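# Put one soap bar in each of three lidded boxes

## Task

Finish with all three boxes upright, each containing exactly one bar of soap and closed with its lid; a lidded box may also be empty.

## Robot and tools

Robot: two six-joint arms, left_arm and right_arm, each ending in a parallel two-finger gripper with a wrist camera. Fixed cameras are cam_high and cam_low (896x504). The wrist cameras are cam_left_wrist and cam_right_wrist (672x504).

Frames: the scene frame has its origin at table-top height, midway between the arms' nominal bases. +z is up, +x points out over the table, and left_arm sits on the +y side. Arm names do not match image sides. Calibrated bases: left_arm at (-0.046, +0.275, 0) m with quat_wxyz (+1.000, 0, 0, +0.012); right_arm at (-0.022, -0.322, 0) m with quat_wxyz (+1.000, 0, 0, -0.026). Each arm reports its end_effector_position (metres) and end_effector_quat_wxyz in its own base frame. This point sits between the finger pads, about 1 cm short of the tips. The fingers point along gripper +z and close along gripper y. Reported hand poses can be a few cm off, more at long reach.

Joint order, used in every row and every per-arm list in results: wrist pitch (joint4), waist (joint1), wrist roll (joint6), wrist yaw (joint5), elbow (joint3), shoulder (joint2). Stated ranges in rad: waist -2.880 to 2.880, shoulder 0.000 to 3.142, elbow 0.000 to 3.019, wrist pitch -1.693 to 1.571, wrist yaw -1.571 to 1.571, wrist roll -2.094 to 2.094. A true end may differ by up to 0.084 rad.

A row is one flat list of 14 numbers, each in [-1, 1], covering both arms even if only one moves. The first 7 are left_arm: six joint numbers in the order above, then the gripper opening. The next 7 are right_arm in the same layout. The joint numbers are offsets, not poses, and are scaled. 1.0 equals 1.264 rad for waist, 1.32 for shoulder, 1.276 for elbow, 1.83 for wrist pitch, 6.358 for wrist yaw and 7.625 for wrist roll. They are measured from the "Joint targets" line as it stood when the action (or move) began, never from the previous row. Sending the same offset again therefore moves the joint further. Sending 0 for an arm's joints holds that arm at its current targets. The opening is absolute, not an offset: +1 is fully open and -1 is shut. A 0 is a real command, so repeat the present value to leave a gripper unchanged.

execute_actions(actions, cameras): actions is a list of actions. Each action is a list of up to 15 rows, one row per 1/30 s step. A shorter action repeats its last row until 15 steps have passed. An empty list only returns state and images. An action is rejected for both arms if it would push a joint more than 0.084 rad beyond its range. cameras picks which images come back: omit it or pass ["all"] for all, [] for none.

move(target, speed, blend, opening_speed, blocking, cameras): target is one 14-number row, or a list of up to 15 rows, laid out as above. All offsets in the list count from the same starting Joint targets. The joints travel together along a path. speed is the top rate in rad/s for the joint with the furthest to go, from 0.01 to 2, default 0.5; give one value, or one per target. blend, in rad, rounds corners at the intermediate targets. opening_speed is how fast the gripper command changes per second on the -1..+1 scale, 0.2 or higher; use a low value to close gently. blocking=false returns early while the move keeps running. Moves do not avoid obstacles or the other arm. The result adds a "move:" line with the outcome (done, off_target, moving, held, fault), possibly limits=held, and the worst joint error for any arm off target.

wait(seconds 0 to 10, cameras) lets time pass while the arms hold. stop(cameras) brakes a running move. zoom_image(camera, region=[x0,y0,x1,y1] in pixels from the top-left, at most 504x504) enlarges part of a camera's latest image. read_manual gives licence texts only. finished_scene(scene) ends the current scene for good; pass this scene's number. Call it only when all three boxes are correct and will stay that way with the robot let go.

Results show Joint positions and Joint velocities per arm in joint order (rad, rad/s), followed by the pad gap (m; 0.094 when fully open). "within noise" means the arm is still. Joint targets is the base for your next offsets. Tool commands shows the current gripper commands. grip_measured uses the opening scale; when squeezing a hard part it reads up to about 0.064 below the part's true width. grip_effort_nm is the gripper motor effort, negative when closing. Joint torques follow joint order, positive toward larger angles; numbers 1 and 5 wrap at ±28 N m. "joint sent to its limit" means a joint hit its true end. "joint command not followed" means the clearance check altered some targets. Calls that ran actions also list joint positions at sampled steps.

Motion limits: joint speed is capped, and each target can only lead its measured angle by a fixed amount. Targets that would shift a gripper more than 110 mm are scaled back. A small offset may fail to start a joint. If an arm is pressing on something or is dragged away, command its targets back past its measured positions.

Things to avoid: dropping soap or lids, releasing a part while it still moves, fast or hard collisions, strong pressing, and any contact between the two arms, which can fail the scene. Nothing may fall or be left off the table. To release, command an opening well above grip_measured. Holding loads or keeping an arm stretched out heats its motors. A MOTOR HOT line warns of this, and at 100 °C that arm goes limp for 30 s or more. Brief outside tugs on held parts or nudges to loose objects can happen. The robot keeps its last command while you are deciding.

Each tool is called after "Call:" as name(argument=value, ...) on one line, values as JSON.

## Session

Call:
execute_actions(actions=[])

Scene clock: 0.00 s.
left_arm: end_effector_position=(+0.5905, -0.2707, +0.2097) grip_measured=+1.000 grip_effort_nm=n/a end_effector_quat_wxyz=(+0.442, -0.131, +0.873, +0.161) | right_arm: end_effector_position=(+0.1384, +0.3040, +0.3106) grip_measured=+1.000 grip_effort_nm=n/a end_effector_quat_wxyz=(+0.083, -0.601, +0.786, +0.123)
Joint names: [wrist pitch, waist, wrist roll, wrist yaw, elbow, shoulder]
Joint positions: left_arm=[-0.693 -0.629 -0.666 -0.848 1.484 1.795 0.094] | right_arm=[-1.458 1.064 -0.221 -0.157 1.194 1.054 0.094]
Joint velocities: within noise
Joint torques (N m): no reading
Motor temperatures (°C): left_arm=[31 32 31 29 29 32 33] | right_arm=[34 34 31 31 34 30 30]
Heat: left arm: hottest gripper 33 °C; right arm: hottest waist 34 °C.
Joint targets: left_arm=[-0.691 -0.629 -0.666 -0.848 1.507 1.800] | right_arm=[-1.457 1.064 -0.221 -0.157 1.218 1.057]
Tool commands: left_gripper/opening=+1.0 right_gripper/opening=+1.0

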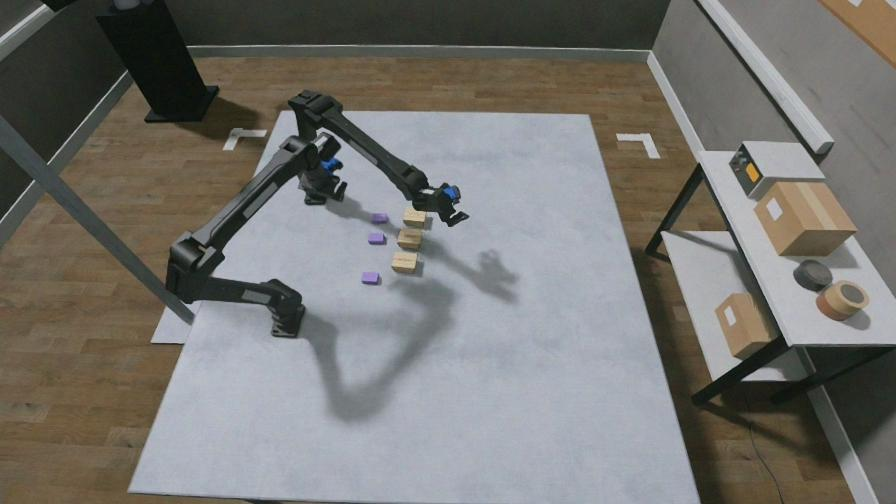

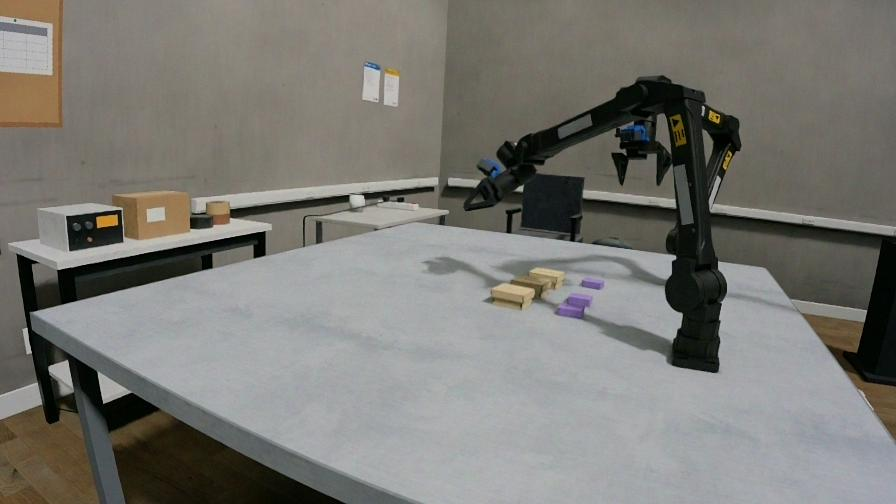

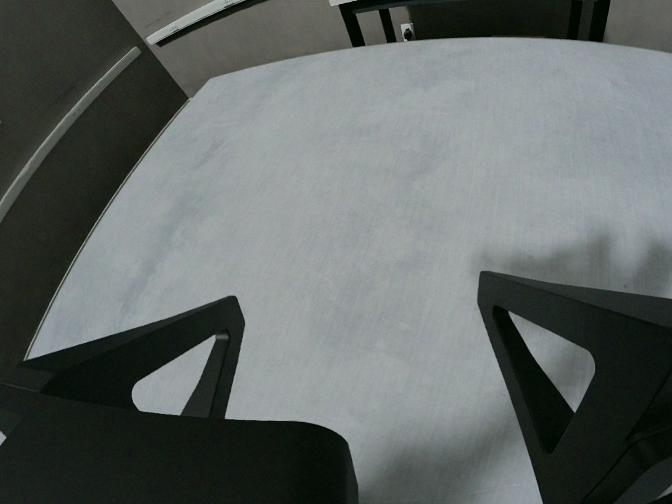

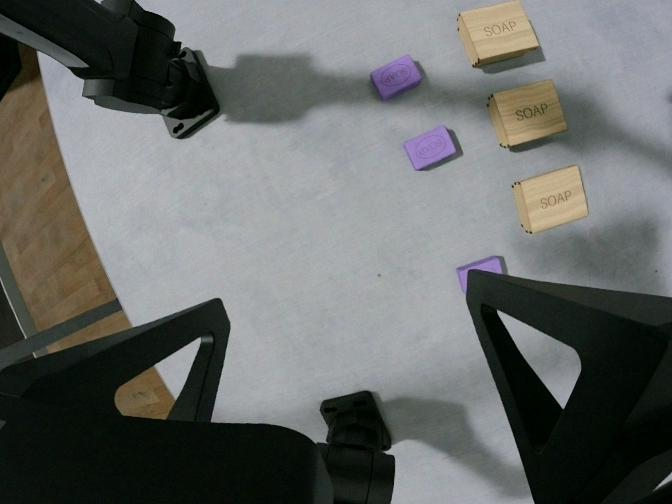

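Call:
zoom_image(camera="cam_right_wrist", region=[350, 0, 610, 300])

Call:
zoom_image(camera="cam_low", region=[470, 250, 630, 330])

Call:
zoom_image(camera="cam_high", region=[340, 190, 460, 300])

Scaled by 1.680 from the camera's 672x504 image, which has a finer 960x720 frame.

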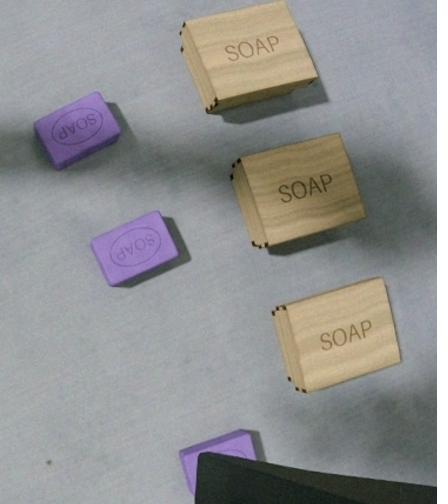

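Scaled by 3.150 from the camera's 896x504 image, which has a finer 1280x720 frame.

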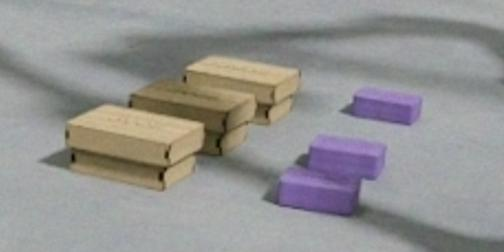

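Scaled by 4.200 from the camera's 896x504 image, which has a finer 1280x720 frame.

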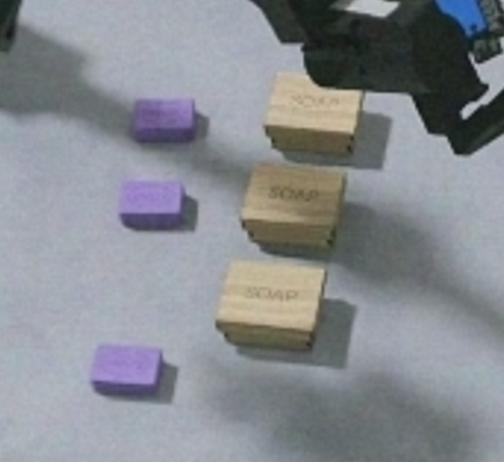

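Call:
move(target=[-0.415,0.08,0.018,0.1334,0.163,-0.142,1,0,-1.0,0,0,0,0,1], speed=0.8)

Call:
zoom_image(camera="cam_left_wrist", region=[168, 0, 672, 504])

Scene clock: 148.27 s.
left_arm: end_effector_position=(+0.4570, -0.2735, +0.2774) grip_measured=+1.000 grip_effort_nm=-0.007 end_effector_quat_wxyz=(+0.074, -0.002, +0.996, -0.043) | right_arm: end_effector_position=(+0.3318, -0.0382, +0.3106) grip_measured=+1.000 grip_effort_nm=-0.056 end_effector_quat_wxyz=(+0.139, -0.023, +0.989, +0.050)
Joint names: [wrist pitch, waist, wrist roll, wrist yaw, elbow, shoulder]
Joint positions: left_arm=[-1.438 -0.539 -0.542 -0.003 1.661 1.623 0.094] | right_arm=[-1.458 -0.194 -0.221 -0.157 1.194 1.054 0.094]
Joint velocities: within noise
Joint torques (N m): left_arm=[0.84 -0.73 0.09 0.05 15.82 -19.43] | right_arm=[0.9 -0.5 0 -0.32 12.22 -6.07]
Motor temperatures (°C): left_arm=[30 31 30 29 42 38 31] | right_arm=[34 34 30 30 44 30 30]
Heat: left arm: hottest elbow 42 °C; right arm: hottest elbow 44 °C.
Joint targets: left_arm=[-1.450 -0.528 -0.528 0.001 1.715 1.613] | right_arm=[-1.457 -0.200 -0.221 -0.157 1.218 1.057]
move: off_target (left_arm); left_arm: the elbow is farthest, 0.054 rad from its target

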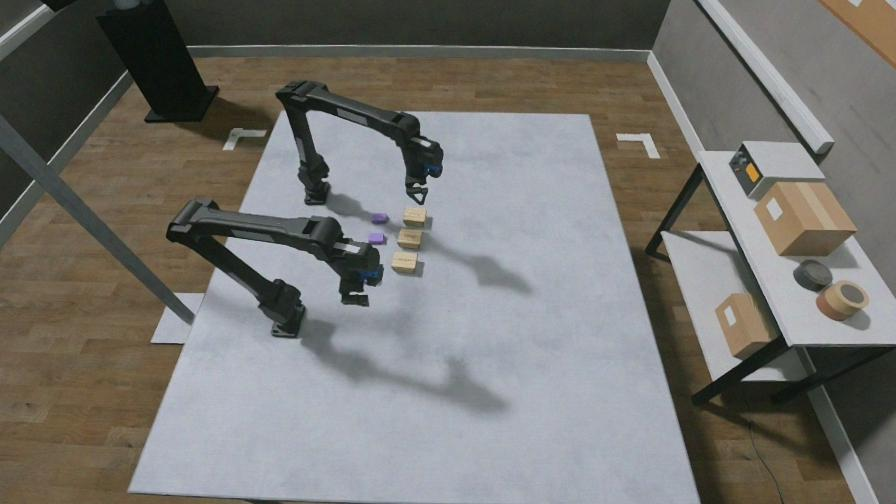

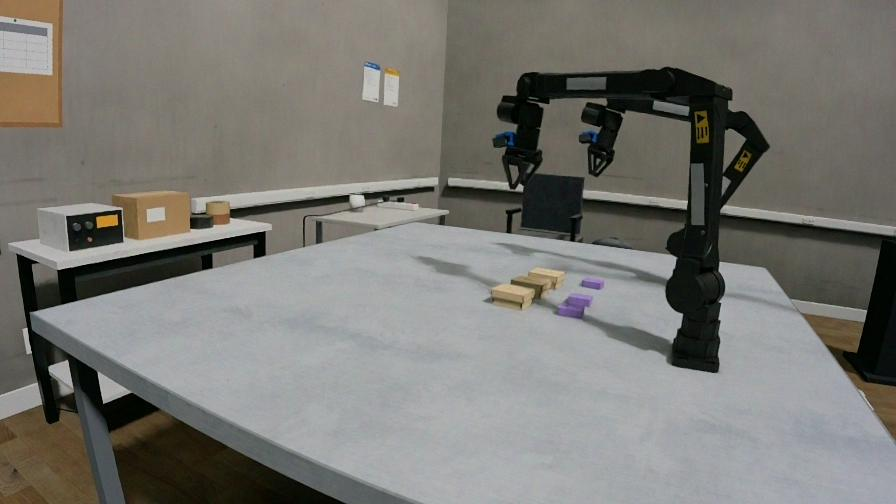

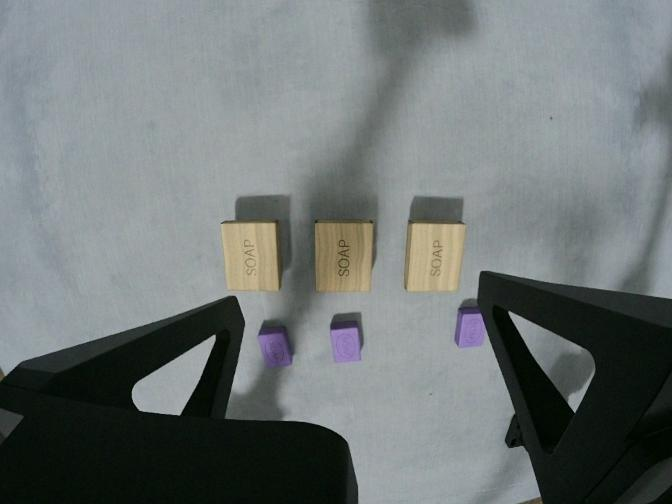

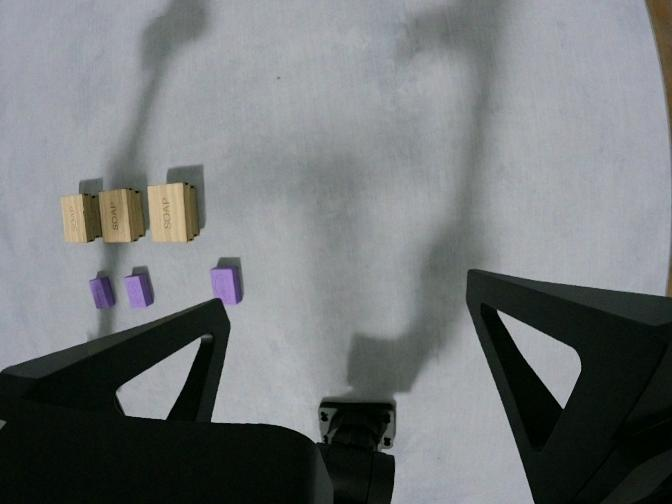

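Scaled by 1.000.

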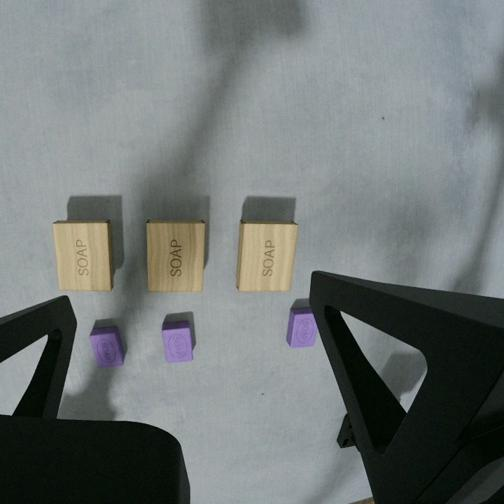

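Call:
move(target=[0.093,0.1226,0.0378,0,-0.3096,-0.040,1,0,0,0,0,0,0,1], speed=0.8)

Scene clock: 191.20 s.
left_arm: end_effector_position=(+0.4375, -0.1727, +0.1698) grip_measured=+1.000 grip_effort_nm=-0.007 end_effector_quat_wxyz=(+0.015, +0.061, +0.998, -0.004) | right_arm: end_effector_position=(+0.3318, -0.0382, +0.3106) grip_measured=+1.000 grip_effort_nm=-0.051 end_effector_quat_wxyz=(+0.139, -0.023, +0.989, +0.050)
Joint names: [wrist pitch, waist, wrist roll, wrist yaw, elbow, shoulder]
Joint positions: left_arm=[-1.293 -0.376 -0.254 -0.002 1.331 1.578 0.094] | right_arm=[-1.458 -0.194 -0.221 -0.157 1.194 1.054 0.094]
Joint velocities: within noise
Joint torques (N m): left_arm=[1.65 -1.32 0.09 0.04 9.21 -18.32] | right_arm=[0.88 -0.44 0.01 -0.32 12.19 -6.01]
Motor temperatures (°C): left_arm=[30 31 30 28 54 39 30] | right_arm=[33 34 29 30 45 30 30]
Heat: left arm: hottest elbow 54 °C; right arm: hottest elbow 45 °C.
Joint targets: left_arm=[-1.280 -0.373 -0.240 0.001 1.320 1.560] | right_arm=[-1.457 -0.200 -0.221 -0.157 1.218 1.057]
move: done

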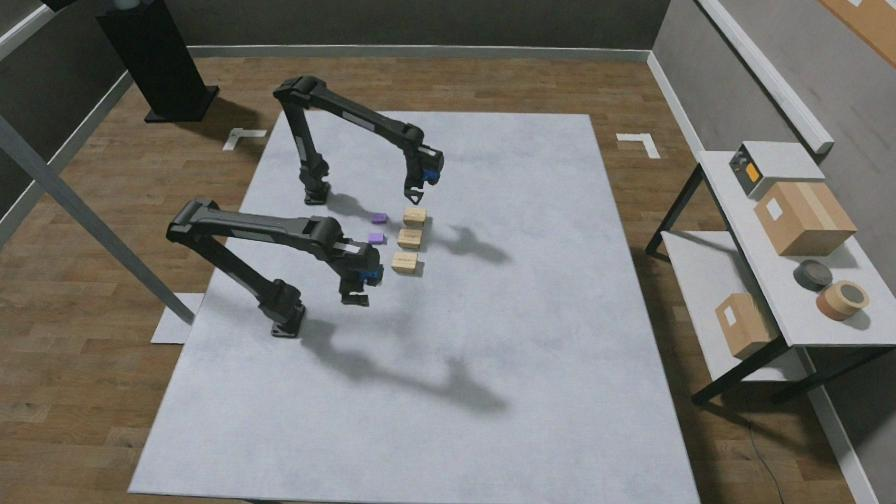

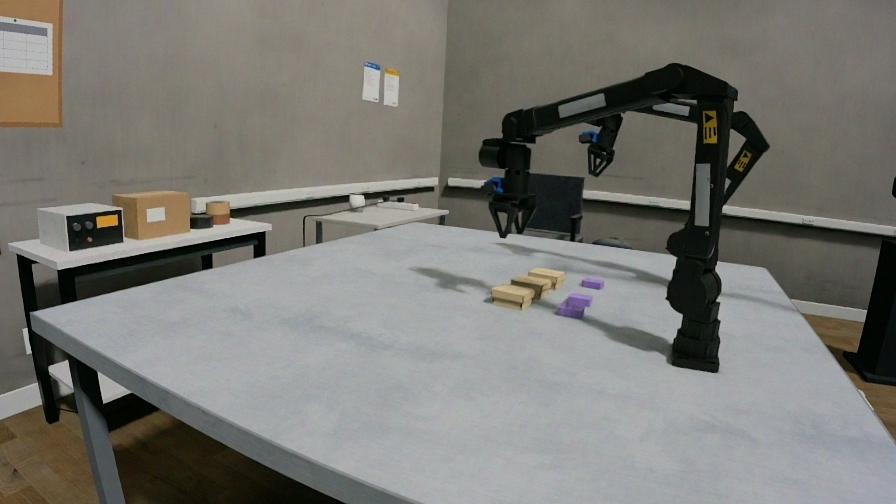

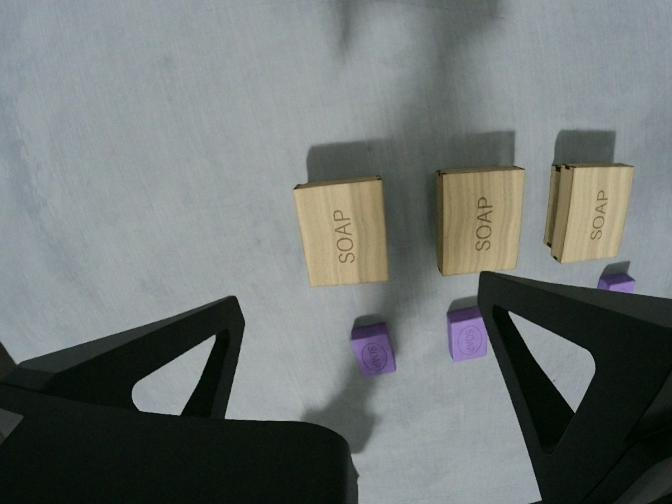

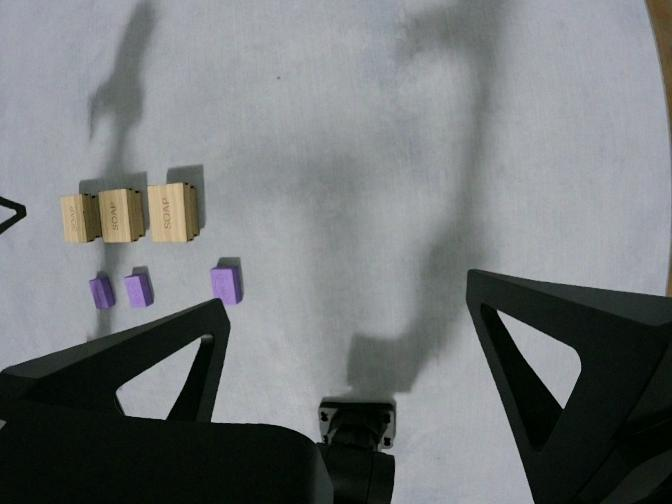

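Call:
move(target=[0.0897,0,-0.0015,0,-0.1068,0.0596,1,0,0,0,0,0,0,1], cameras=["cam_left_wrist","cam_low"])

Call:
zoom_image(camera="cam_low", region=[440, 180, 600, 320])

Scene clock: 228.43 s.
left_arm: end_effector_position=(+0.4272, -0.1686, +0.1001) grip_measured=+1.000 grip_effort_nm=-0.002 end_effector_quat_wxyz=(+0.006, +0.061, +0.998, -0.001) | right_arm: end_effector_position=(+0.3318, -0.0382, +0.3106) grip_measured=+1.000 grip_effort_nm=-0.037 end_effector_quat_wxyz=(+0.139, -0.023, +0.989, +0.050)
Joint names: [wrist pitch, waist, wrist roll, wrist yaw, elbow, shoulder]
Joint positions: left_arm=[-1.129 -0.376 -0.253 -0.002 1.192 1.623 0.094] | right_arm=[-1.458 -0.194 -0.221 -0.157 1.194 1.054 0.094]
Joint velocities: within noise
Joint torques (N m): left_arm=[1.62 -1.38 -0.04 0.04 8.73 -15.21] | right_arm=[0.9 -0.44 0 -0.32 12.21 -6.07]
Motor temperatures (°C): left_arm=[29 31 29 28 47 37 30] | right_arm=[33 34 29 30 45 30 30]
Heat: left arm: hottest elbow 47 °C; right arm: hottest elbow 45 °C.
Joint targets: left_arm=[-1.116 -0.373 -0.252 0.001 1.184 1.639] | right_arm=[-1.457 -0.200 -0.221 -0.157 1.218 1.057]
move: done
Images, in order (width x height): cam_low 896x504, cam_left_wrist 672x504.

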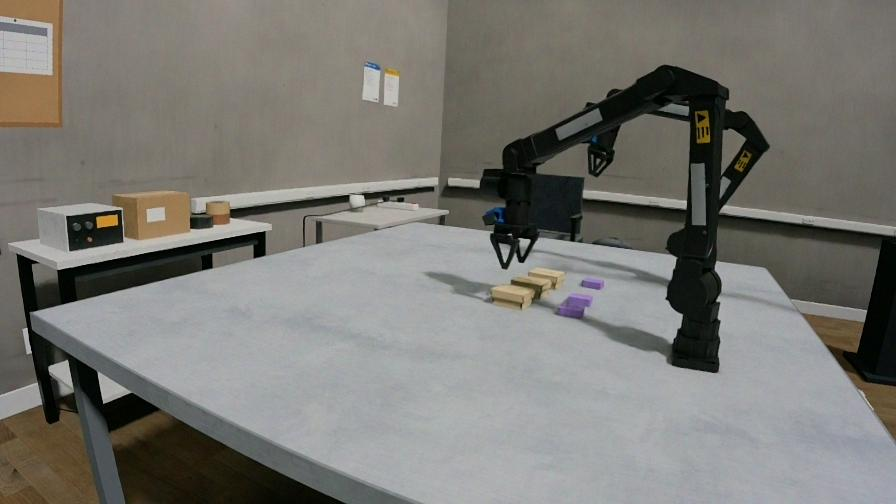

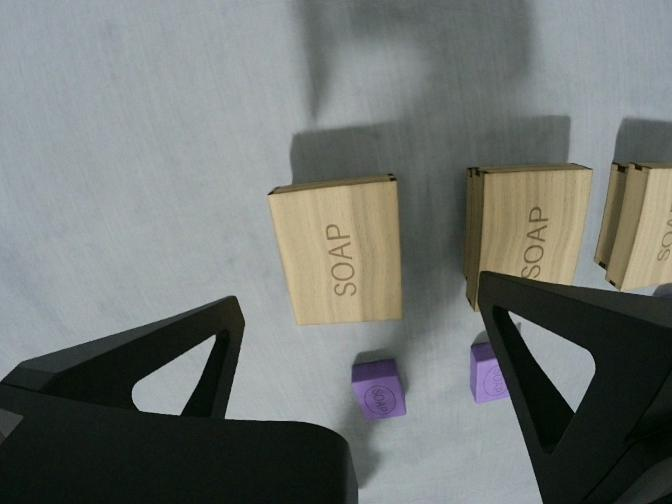

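Scaled by 3.150 from the camera's 896x504 image, which has a finer 1280x720 frame.

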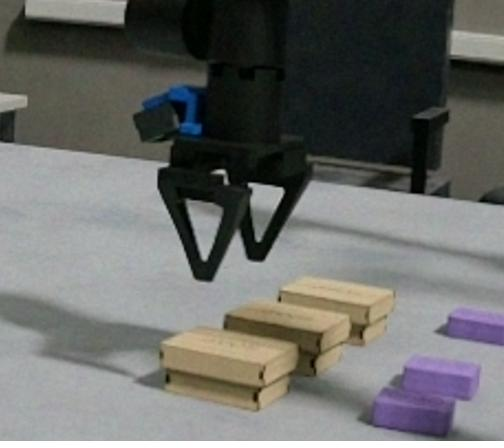

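Call:
move(target=[0.082,0.012,0.0018,0,-0.057,0.063,1,0,0,0,0,0,0,1], speed=0.3, cameras=["cam_left_wrist","cam_low"])

Call:
zoom_image(camera="cam_low", region=[440, 180, 600, 320])

Scene clock: 242.37 s.
left_arm: end_effector_position=(+0.4290, -0.1663, +0.0410) grip_measured=+1.000 grip_effort_nm=-0.007 end_effector_quat_wxyz=(+0.005, +0.059, +0.998, -0.001) | right_arm: end_effector_position=(+0.3318, -0.0382, +0.3106) grip_measured=+1.000 grip_effort_nm=-0.046 end_effector_quat_wxyz=(+0.139, -0.023, +0.989, +0.050)
Joint names: [wrist pitch, waist, wrist roll, wrist yaw, elbow, shoulder]
Joint positions: left_arm=[-0.979 -0.37 -0.251 -0.002 1.12 1.703 0.094] | right_arm=[-1.458 -0.194 -0.221 -0.157 1.194 1.054 0.094]
Joint velocities: within noise
Joint torques (N m): left_arm=[1.63 -0.67 0.07 0.04 7.95 -15.56] | right_arm=[0.9 -0.44 0 -0.32 12.21 -6.07]
Motor temperatures (°C): left_arm=[29 31 29 28 45 37 30] | right_arm=[33 34 29 30 45 30 30]
Heat: left arm: hottest elbow 45 °C; right arm: hottest elbow 45 °C.
Joint targets: left_arm=[-0.966 -0.358 -0.238 0.001 1.111 1.722] | right_arm=[-1.457 -0.200 -0.221 -0.157 1.218 1.057]
move: done
Images, in order (width x height): cam_low 896x504, cam_left_wrist 672x504.

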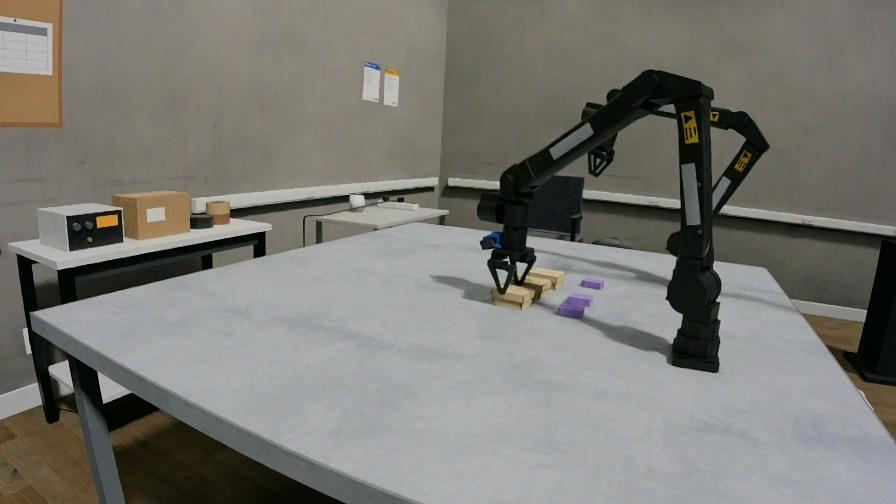

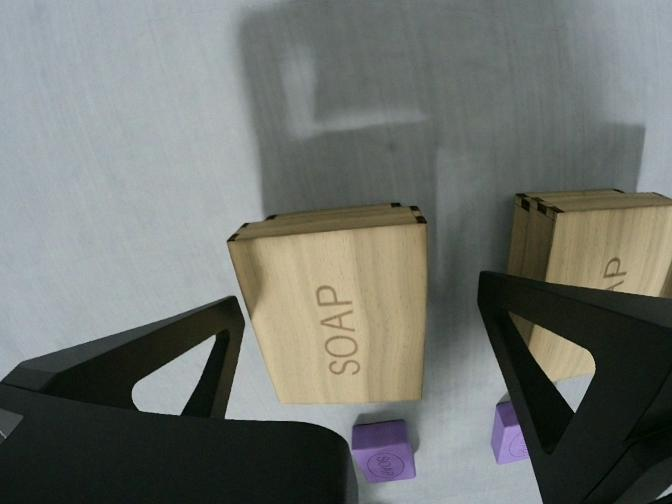

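Scaled by 3.150 from the camera's 896x504 image, which has a finer 1280x720 frame.

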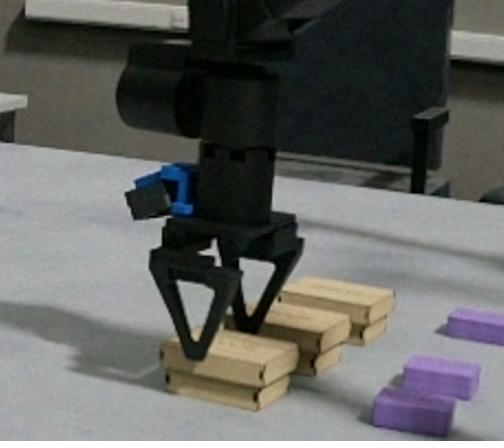

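Call:
move(target=[0,0.011,0,0,0,0,1,0,0,0,0,0,0,1], speed=0.1, cameras=["cam_left_wrist"])

Call:
move(target=[0,0,0,0,0,0,0.3,0,0,0,0,0,0,1], opening_speed=0.5, cameras=["cam_left_wrist"])

Scene clock: 254.63 s.
left_arm: end_effector_position=(+0.4315, -0.1601, +0.0410) grip_measured=+1.000 grip_effort_nm=-0.017 end_effector_quat_wxyz=(+0.005, +0.052, +0.999, -0.001) | right_arm: end_effector_position=(+0.3318, -0.0382, +0.3106) grip_measured=+1.000 grip_effort_nm=-0.046 end_effector_quat_wxyz=(+0.139, -0.023, +0.989, +0.050)
Joint names: [wrist pitch, waist, wrist roll, wrist yaw, elbow, shoulder]
Joint positions: left_arm=[-0.978 -0.355 -0.251 -0.002 1.12 1.703 0.094] | right_arm=[-1.458 -0.194 -0.221 -0.157 1.194 1.054 0.094]
Joint velocities: within noise
Joint torques (N m): left_arm=[1.61 -0.73 0.09 0.04 7.95 -15.68] | right_arm=[0.9 -0.5 0 -0.32 12.21 -6.07]
Motor temperatures (°C): left_arm=[29 31 29 28 43 37 30] | right_arm=[33 34 29 30 45 30 30]
Heat: left arm: hottest elbow 43 °C; right arm: hottest elbow 45 °C.
Joint targets: left_arm=[-0.966 -0.344 -0.238 0.001 1.111 1.722] | right_arm=[-1.457 -0.200 -0.221 -0.157 1.218 1.057]
move: done
Images, in order (width x height): cam_left_wrist 672x504.

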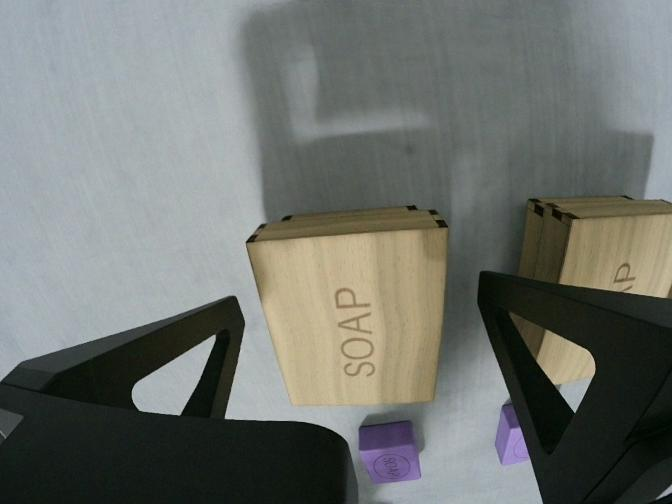

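Scene clock: 256.37 s.
left_arm: end_effector_position=(+0.4315, -0.1601, +0.0410) grip_measured=+0.368 grip_effort_nm=-0.979 end_effector_quat_wxyz=(+0.005, +0.052, +0.999, -0.001) | right_arm: end_effector_position=(+0.3318, -0.0382, +0.3106) grip_measured=+1.000 grip_effort_nm=-0.046 end_effector_quat_wxyz=(+0.139, -0.023, +0.989, +0.050)
Joint names: [wrist pitch, waist, wrist roll, wrist yaw, elbow, shoulder]
Joint positions: left_arm=[-0.978 -0.355 -0.251 -0.002 1.12 1.703 0.064] | right_arm=[-1.458 -0.194 -0.221 -0.157 1.194 1.054 0.094]
Joint velocities: within noise
Joint torques (N m): left_arm=[1.62 -0.67 0.09 0.04 7.95 -15.62] | right_arm=[0.88 -0.44 0 -0.32 12.19 -6.07]
Motor temperatures (°C): left_arm=[29 31 29 28 43 37 30] | right_arm=[33 34 29 30 46 30 30]
Heat: left arm: hottest elbow 43 °C; right arm: hottest elbow 46 °C.
Joint targets: left_arm=[-0.966 -0.344 -0.238 0.001 1.111 1.722] | right_arm=[-1.457 -0.200 -0.221 -0.157 1.218 1.057]
move: done
Images, in order (width x height): cam_left_wrist 672x504.

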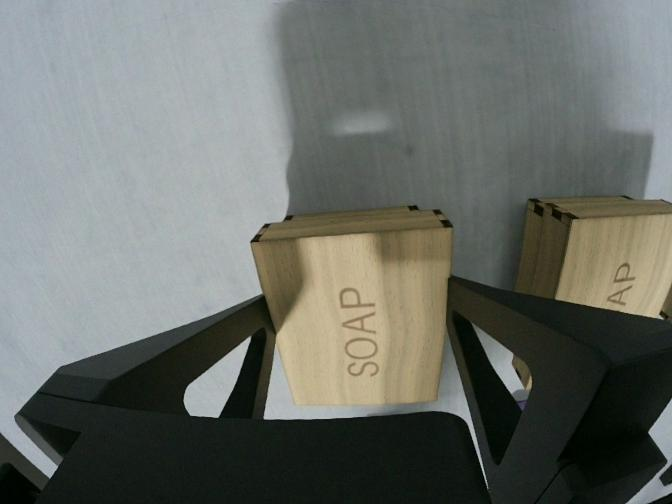

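Call:
move(target=[-0.082,0,0,0,0.066,-0.064,0.3,0,0,0,0,0,0,1], speed=0.1, cameras=["cam_left_wrist","cam_low"])

Call:
zoom_image(camera="cam_low", region=[440, 180, 600, 320])

Scene clock: 276.13 s.
left_arm: end_effector_position=(+0.4161, -0.1544, +0.0700) grip_measured=+0.363 grip_effort_nm=-1.038 end_effector_quat_wxyz=(-0.021, +0.052, +0.998, +0.007) | right_arm: end_effector_position=(+0.3318, -0.0382, +0.3106) grip_measured=+1.000 grip_effort_nm=-0.056 end_effector_quat_wxyz=(+0.139, -0.023, +0.989, +0.050)
Joint names: [wrist pitch, waist, wrist roll, wrist yaw, elbow, shoulder]
Joint positions: left_arm=[-1.105 -0.355 -0.251 -0.002 1.145 1.655 0.064] | right_arm=[-1.458 -0.194 -0.221 -0.157 1.194 1.054 0.094]
Joint velocities: within noise
Joint torques (N m): left_arm=[0.42 -0.73 0.09 0.04 13.67 -18.55] | right_arm=[0.9 -0.44 0 -0.32 12.21 -6.07]
Motor temperatures (°C): left_arm=[29 31 29 28 42 37 31] | right_arm=[33 34 29 30 46 30 30]
Heat: left arm: hottest elbow 42 °C; right arm: hottest elbow 46 °C.
Joint targets: left_arm=[-1.116 -0.344 -0.238 0.001 1.195 1.638] | right_arm=[-1.457 -0.200 -0.221 -0.157 1.218 1.057]
move: off_target (left_arm); left_arm: the elbow is farthest, 0.050 rad from its target
Images, in order (width x height): cam_low 896x504, cam_left_wrist 672x504.

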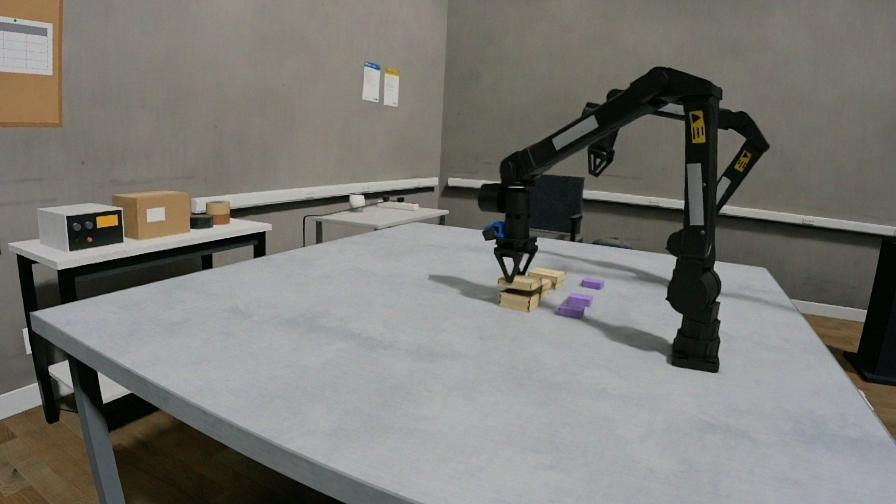

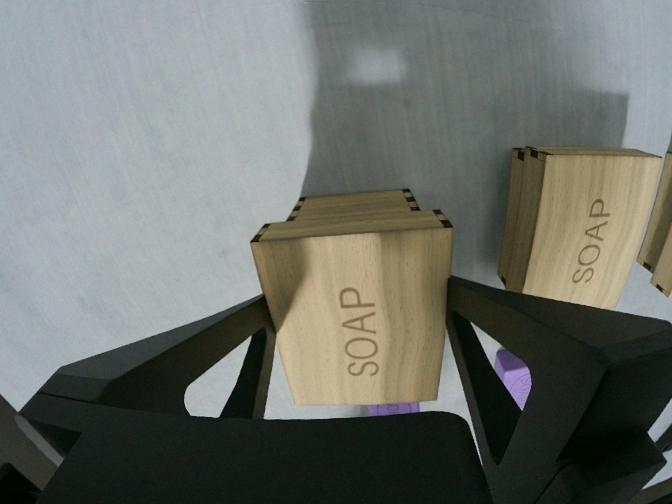

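Scaled by 3.150 from the camera's 896x504 image, which has a finer 1280x720 frame.

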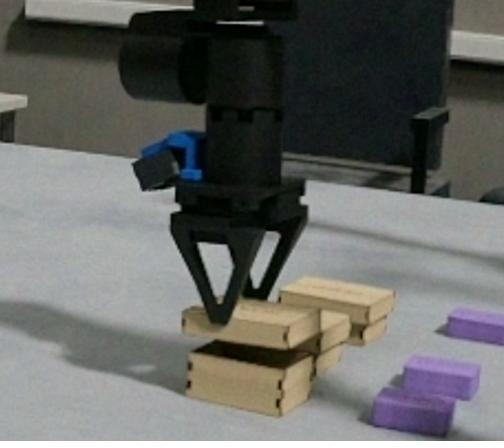

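Call:
move(target=[[-0.0993,0,0,0,0.124,-0.0466,0.3,0,0,0,0,0,0,1],[-0.156,0,0,0,0.592,0.329,0.3,0,0,0,0,0,0,1]], speed=0.4, blend=0.05, cameras=["cam_left_wrist","cam_low"])

Scene clock: 299.97 s.
left_arm: end_effector_position=(+0.5998, -0.2225, +0.1335) grip_measured=+0.363 grip_effort_nm=-1.033 end_effector_quat_wxyz=(+0.014, +0.052, +0.999, -0.004) | right_arm: end_effector_position=(+0.3318, -0.0382, +0.3106) grip_measured=+1.000 grip_effort_nm=-0.051 end_effector_quat_wxyz=(+0.139, -0.023, +0.989, +0.050)
Joint names: [wrist pitch, waist, wrist roll, wrist yaw, elbow, shoulder]
Joint positions: left_arm=[-1.39 -0.355 -0.251 -0.002 1.893 2.044 0.064] | right_arm=[-1.458 -0.194 -0.221 -0.157 1.194 1.054 0.094]
Joint velocities: within noise
Joint torques (N m): left_arm=[0.65 -0.73 0.09 0.04 15.68 -22.83] | right_arm=[0.88 -0.44 0 -0.32 12.21 -6.07]
Motor temperatures (°C): left_arm=[29 31 29 28 47 37 31] | right_arm=[33 34 29 30 46 30 30]
Heat: left arm: hottest elbow 47 °C; right arm: hottest elbow 46 °C.
Joint targets: left_arm=[-1.402 -0.344 -0.238 0.001 1.951 2.072] | right_arm=[-1.457 -0.200 -0.221 -0.157 1.218 1.057]
move: off_target (left_arm); left_arm: the elbow is farthest, 0.057 rad from its target
Images, in order (width x height): cam_low 896x504, cam_left_wrist 672x504.

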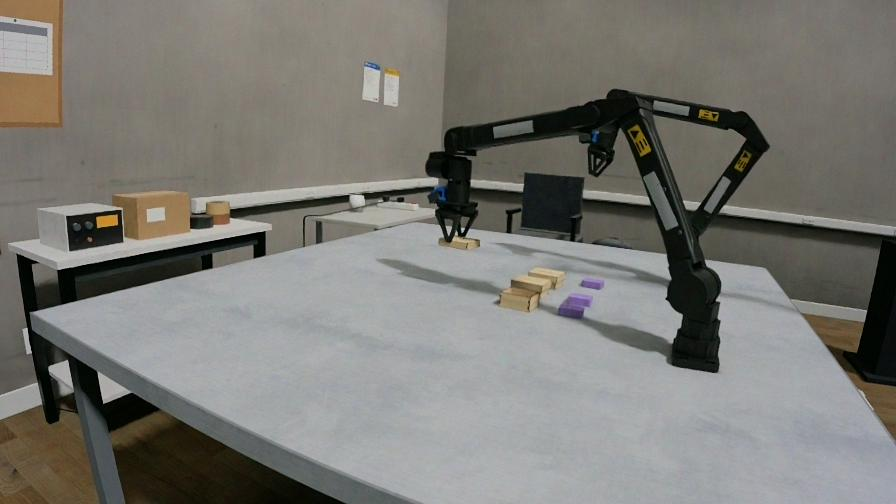

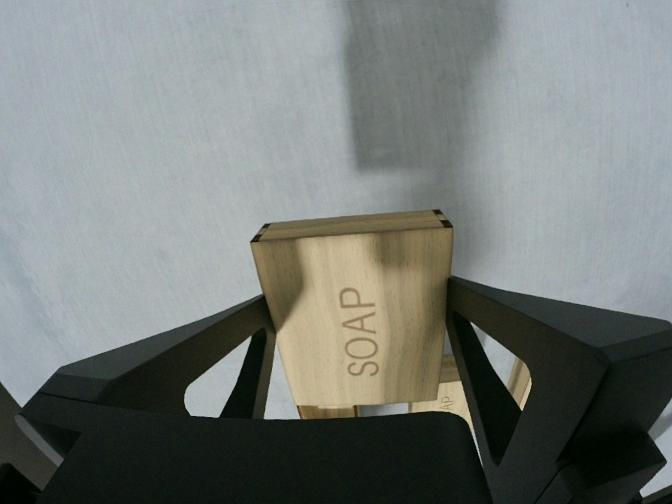

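Call:
move(target=[0.112,0,0,0,-0.138,0.058,0.3,0,0,0,0,0,0,1], speed=0.2, cameras=["cam_left_wrist","cam_low"])

Call:
zoom_image(camera="cam_low", region=[400, 160, 560, 300])

Scene clock: 311.57 s.
left_arm: end_effector_position=(+0.6041, -0.2241, +0.0463) grip_measured=+0.363 grip_effort_nm=-1.038 end_effector_quat_wxyz=(+0.012, +0.052, +0.999, -0.003) | right_arm: end_effector_position=(+0.3318, -0.0382, +0.3106) grip_measured=+1.000 grip_effort_nm=-0.046 end_effector_quat_wxyz=(+0.139, -0.023, +0.989, +0.050)
Joint names: [wrist pitch, waist, wrist roll, wrist yaw, elbow, shoulder]
Joint positions: left_arm=[-1.21 -0.355 -0.251 -0.002 1.785 2.12 0.064] | right_arm=[-1.458 -0.194 -0.221 -0.157 1.194 1.054 0.094]
Joint velocities: within noise
Joint torques (N m): left_arm=[1.68 -0.73 0.09 0.05 9.07 -23.12] | right_arm=[0.9 -0.5 0 -0.32 12.21 -6.07]
Motor temperatures (°C): left_arm=[29 31 29 28 46 38 32] | right_arm=[33 34 29 30 46 30 30]
Heat: left arm: hottest elbow 46 °C; right arm: hottest elbow 46 °C.
Joint targets: left_arm=[-1.197 -0.344 -0.238 0.001 1.775 2.148] | right_arm=[-1.457 -0.200 -0.221 -0.157 1.218 1.057]
move: done
Images, in order (width x height): cam_low 896x504, cam_left_wrist 672x504.

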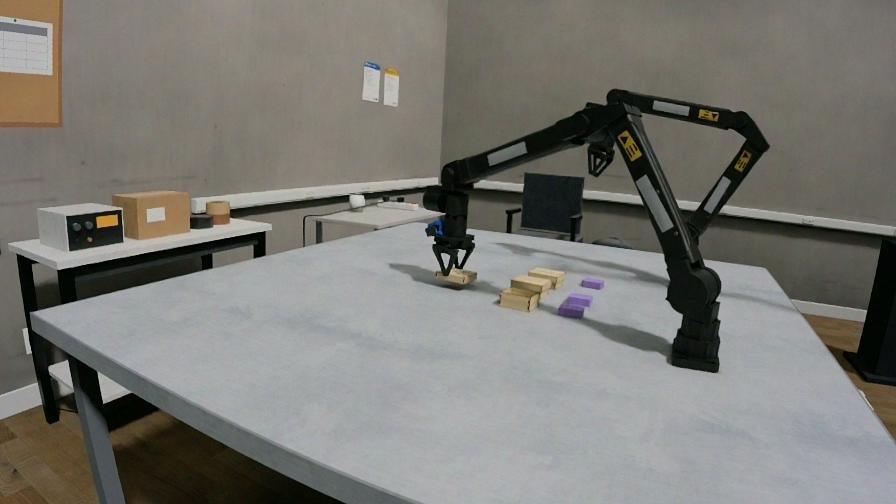

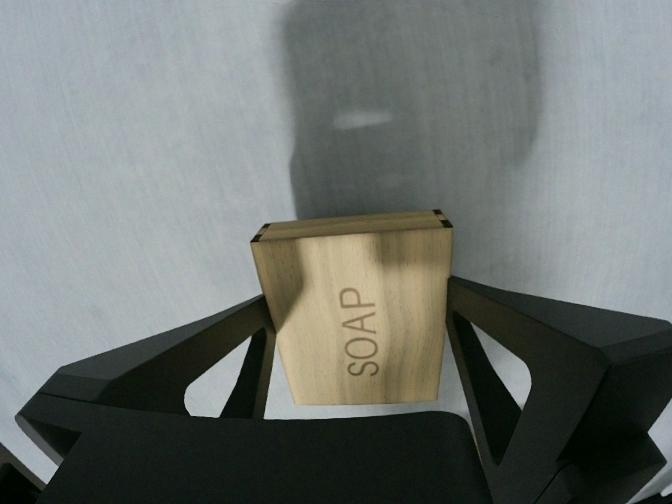

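Scaled by 3.150 from the camera's 896x504 image, which has a finer 1280x720 frame.

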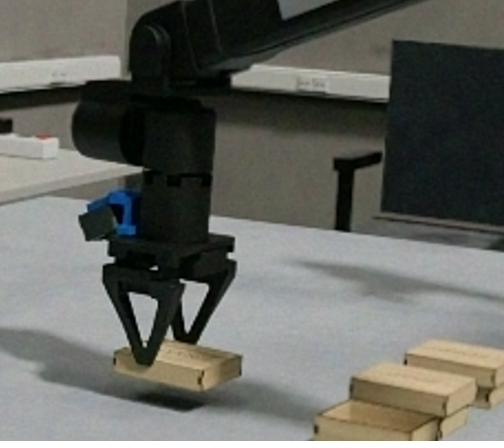

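Call:
move(target=[0.0175,0,0,0,0,0.0245,0.3,0,0,0,0,0,0,1], speed=0.1, cameras=["cam_low"])

Call:
zoom_image(camera="cam_low", region=[420, 220, 520, 310])

Scene clock: 320.53 s.
left_arm: end_effector_position=(+0.6090, -0.2259, +0.0281) grip_measured=+0.363 grip_effort_nm=-1.043 end_effector_quat_wxyz=(+0.014, +0.052, +0.999, -0.003) | right_arm: end_effector_position=(+0.3318, -0.0382, +0.3106) grip_measured=+1.000 grip_effort_nm=-0.046 end_effector_quat_wxyz=(+0.139, -0.023, +0.989, +0.050)
Joint names: [wrist pitch, waist, wrist roll, wrist yaw, elbow, shoulder]
Joint positions: left_arm=[-1.178 -0.355 -0.251 -0.002 1.785 2.15 0.064] | right_arm=[-1.458 -0.194 -0.221 -0.157 1.194 1.054 0.094]
Joint velocities: within noise
Joint torques (N m): left_arm=[1.65 -0.73 0.09 0.04 8.95 -23.12] | right_arm=[0.9 -0.5 0 -0.32 12.21 -6.07]
Motor temperatures (°C): left_arm=[29 31 29 28 46 38 32] | right_arm=[33 34 29 30 46 30 30]
Heat: left arm: hottest elbow 46 °C; right arm: hottest elbow 46 °C.
Joint targets: left_arm=[-1.165 -0.344 -0.238 0.001 1.775 2.181] | right_arm=[-1.457 -0.200 -0.221 -0.157 1.218 1.057]
move: done
Images, in order (width x height): cam_low 896x504.

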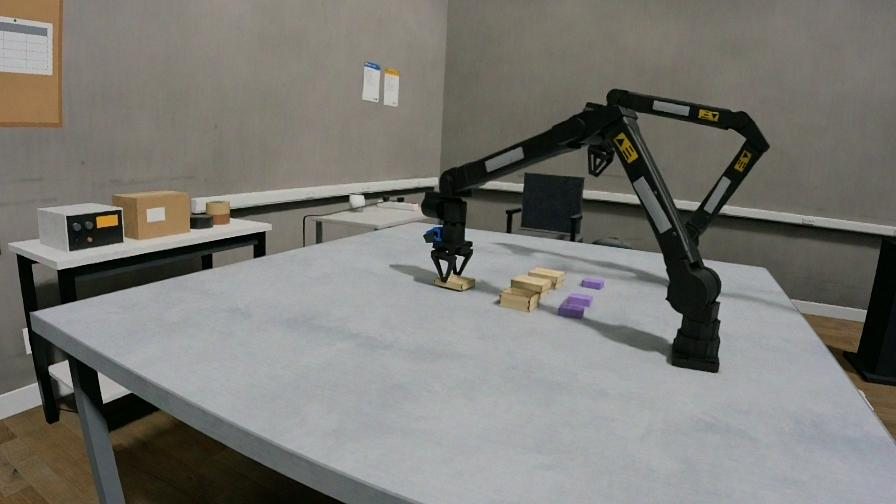

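Scaled by 5.040 from the camera's 896x504 image, which has a finer 1280x720 frame.

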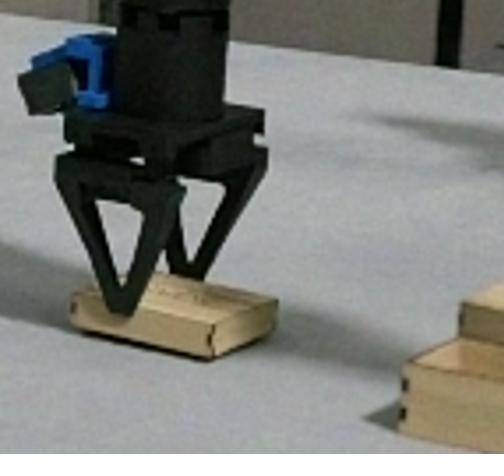

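Call:
move(target=[0.0065,0,0,0,0,0.0095,0.3,0,0,0,0,0,0,1], speed=0.05, cameras=["cam_low"])

Call:
zoom_image(camera="cam_low", region=[420, 220, 520, 310])

Scene clock: 327.87 s.
left_arm: end_effector_position=(+0.6110, -0.2267, +0.0237) grip_measured=+0.363 grip_effort_nm=-1.043 end_effector_quat_wxyz=(+0.016, +0.052, +0.999, -0.004) | right_arm: end_effector_position=(+0.3318, -0.0382, +0.3106) grip_measured=+1.000 grip_effort_nm=-0.051 end_effector_quat_wxyz=(+0.139, -0.023, +0.989, +0.050)
Joint names: [wrist pitch, waist, wrist roll, wrist yaw, elbow, shoulder]
Joint positions: left_arm=[-1.166 -0.355 -0.251 -0.002 1.785 2.157 0.064] | right_arm=[-1.458 -0.194 -0.221 -0.157 1.194 1.054 0.094]
Joint velocities: within noise
Joint torques (N m): left_arm=[1.59 -0.73 0.09 0.04 8.88 -22.42] | right_arm=[0.9 -0.5 0 -0.32 12.21 -6.07]
Motor temperatures (°C): left_arm=[29 31 29 28 46 38 32] | right_arm=[33 34 29 30 46 30 30]
Heat: left arm: hottest elbow 46 °C; right arm: hottest elbow 46 °C.
Joint targets: left_arm=[-1.153 -0.344 -0.238 0.001 1.775 2.193] | right_arm=[-1.457 -0.200 -0.221 -0.157 1.218 1.057]
move: off_target (left_arm); left_arm: the shoulder is farthest, 0.037 rad from its target
Images, in order (width x height): cam_low 896x504.

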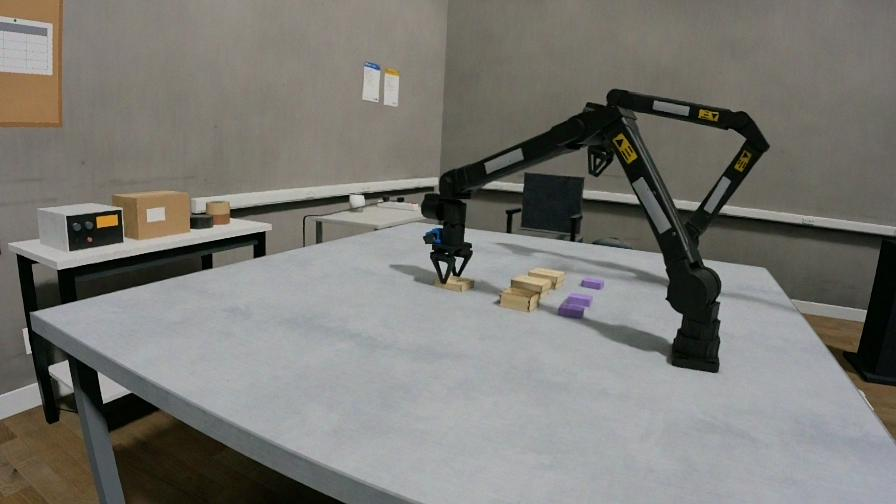

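Scaled by 5.040 from the camera's 896x504 image, which has a finer 1280x720 frame.

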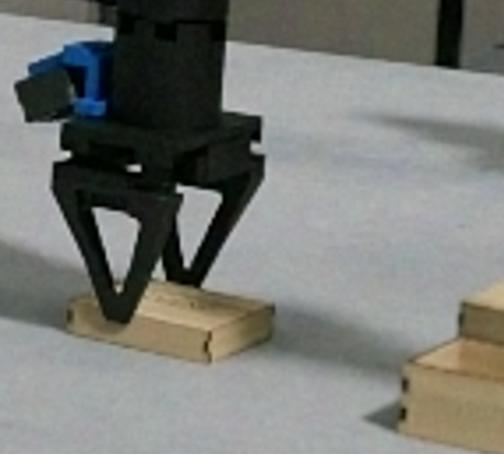

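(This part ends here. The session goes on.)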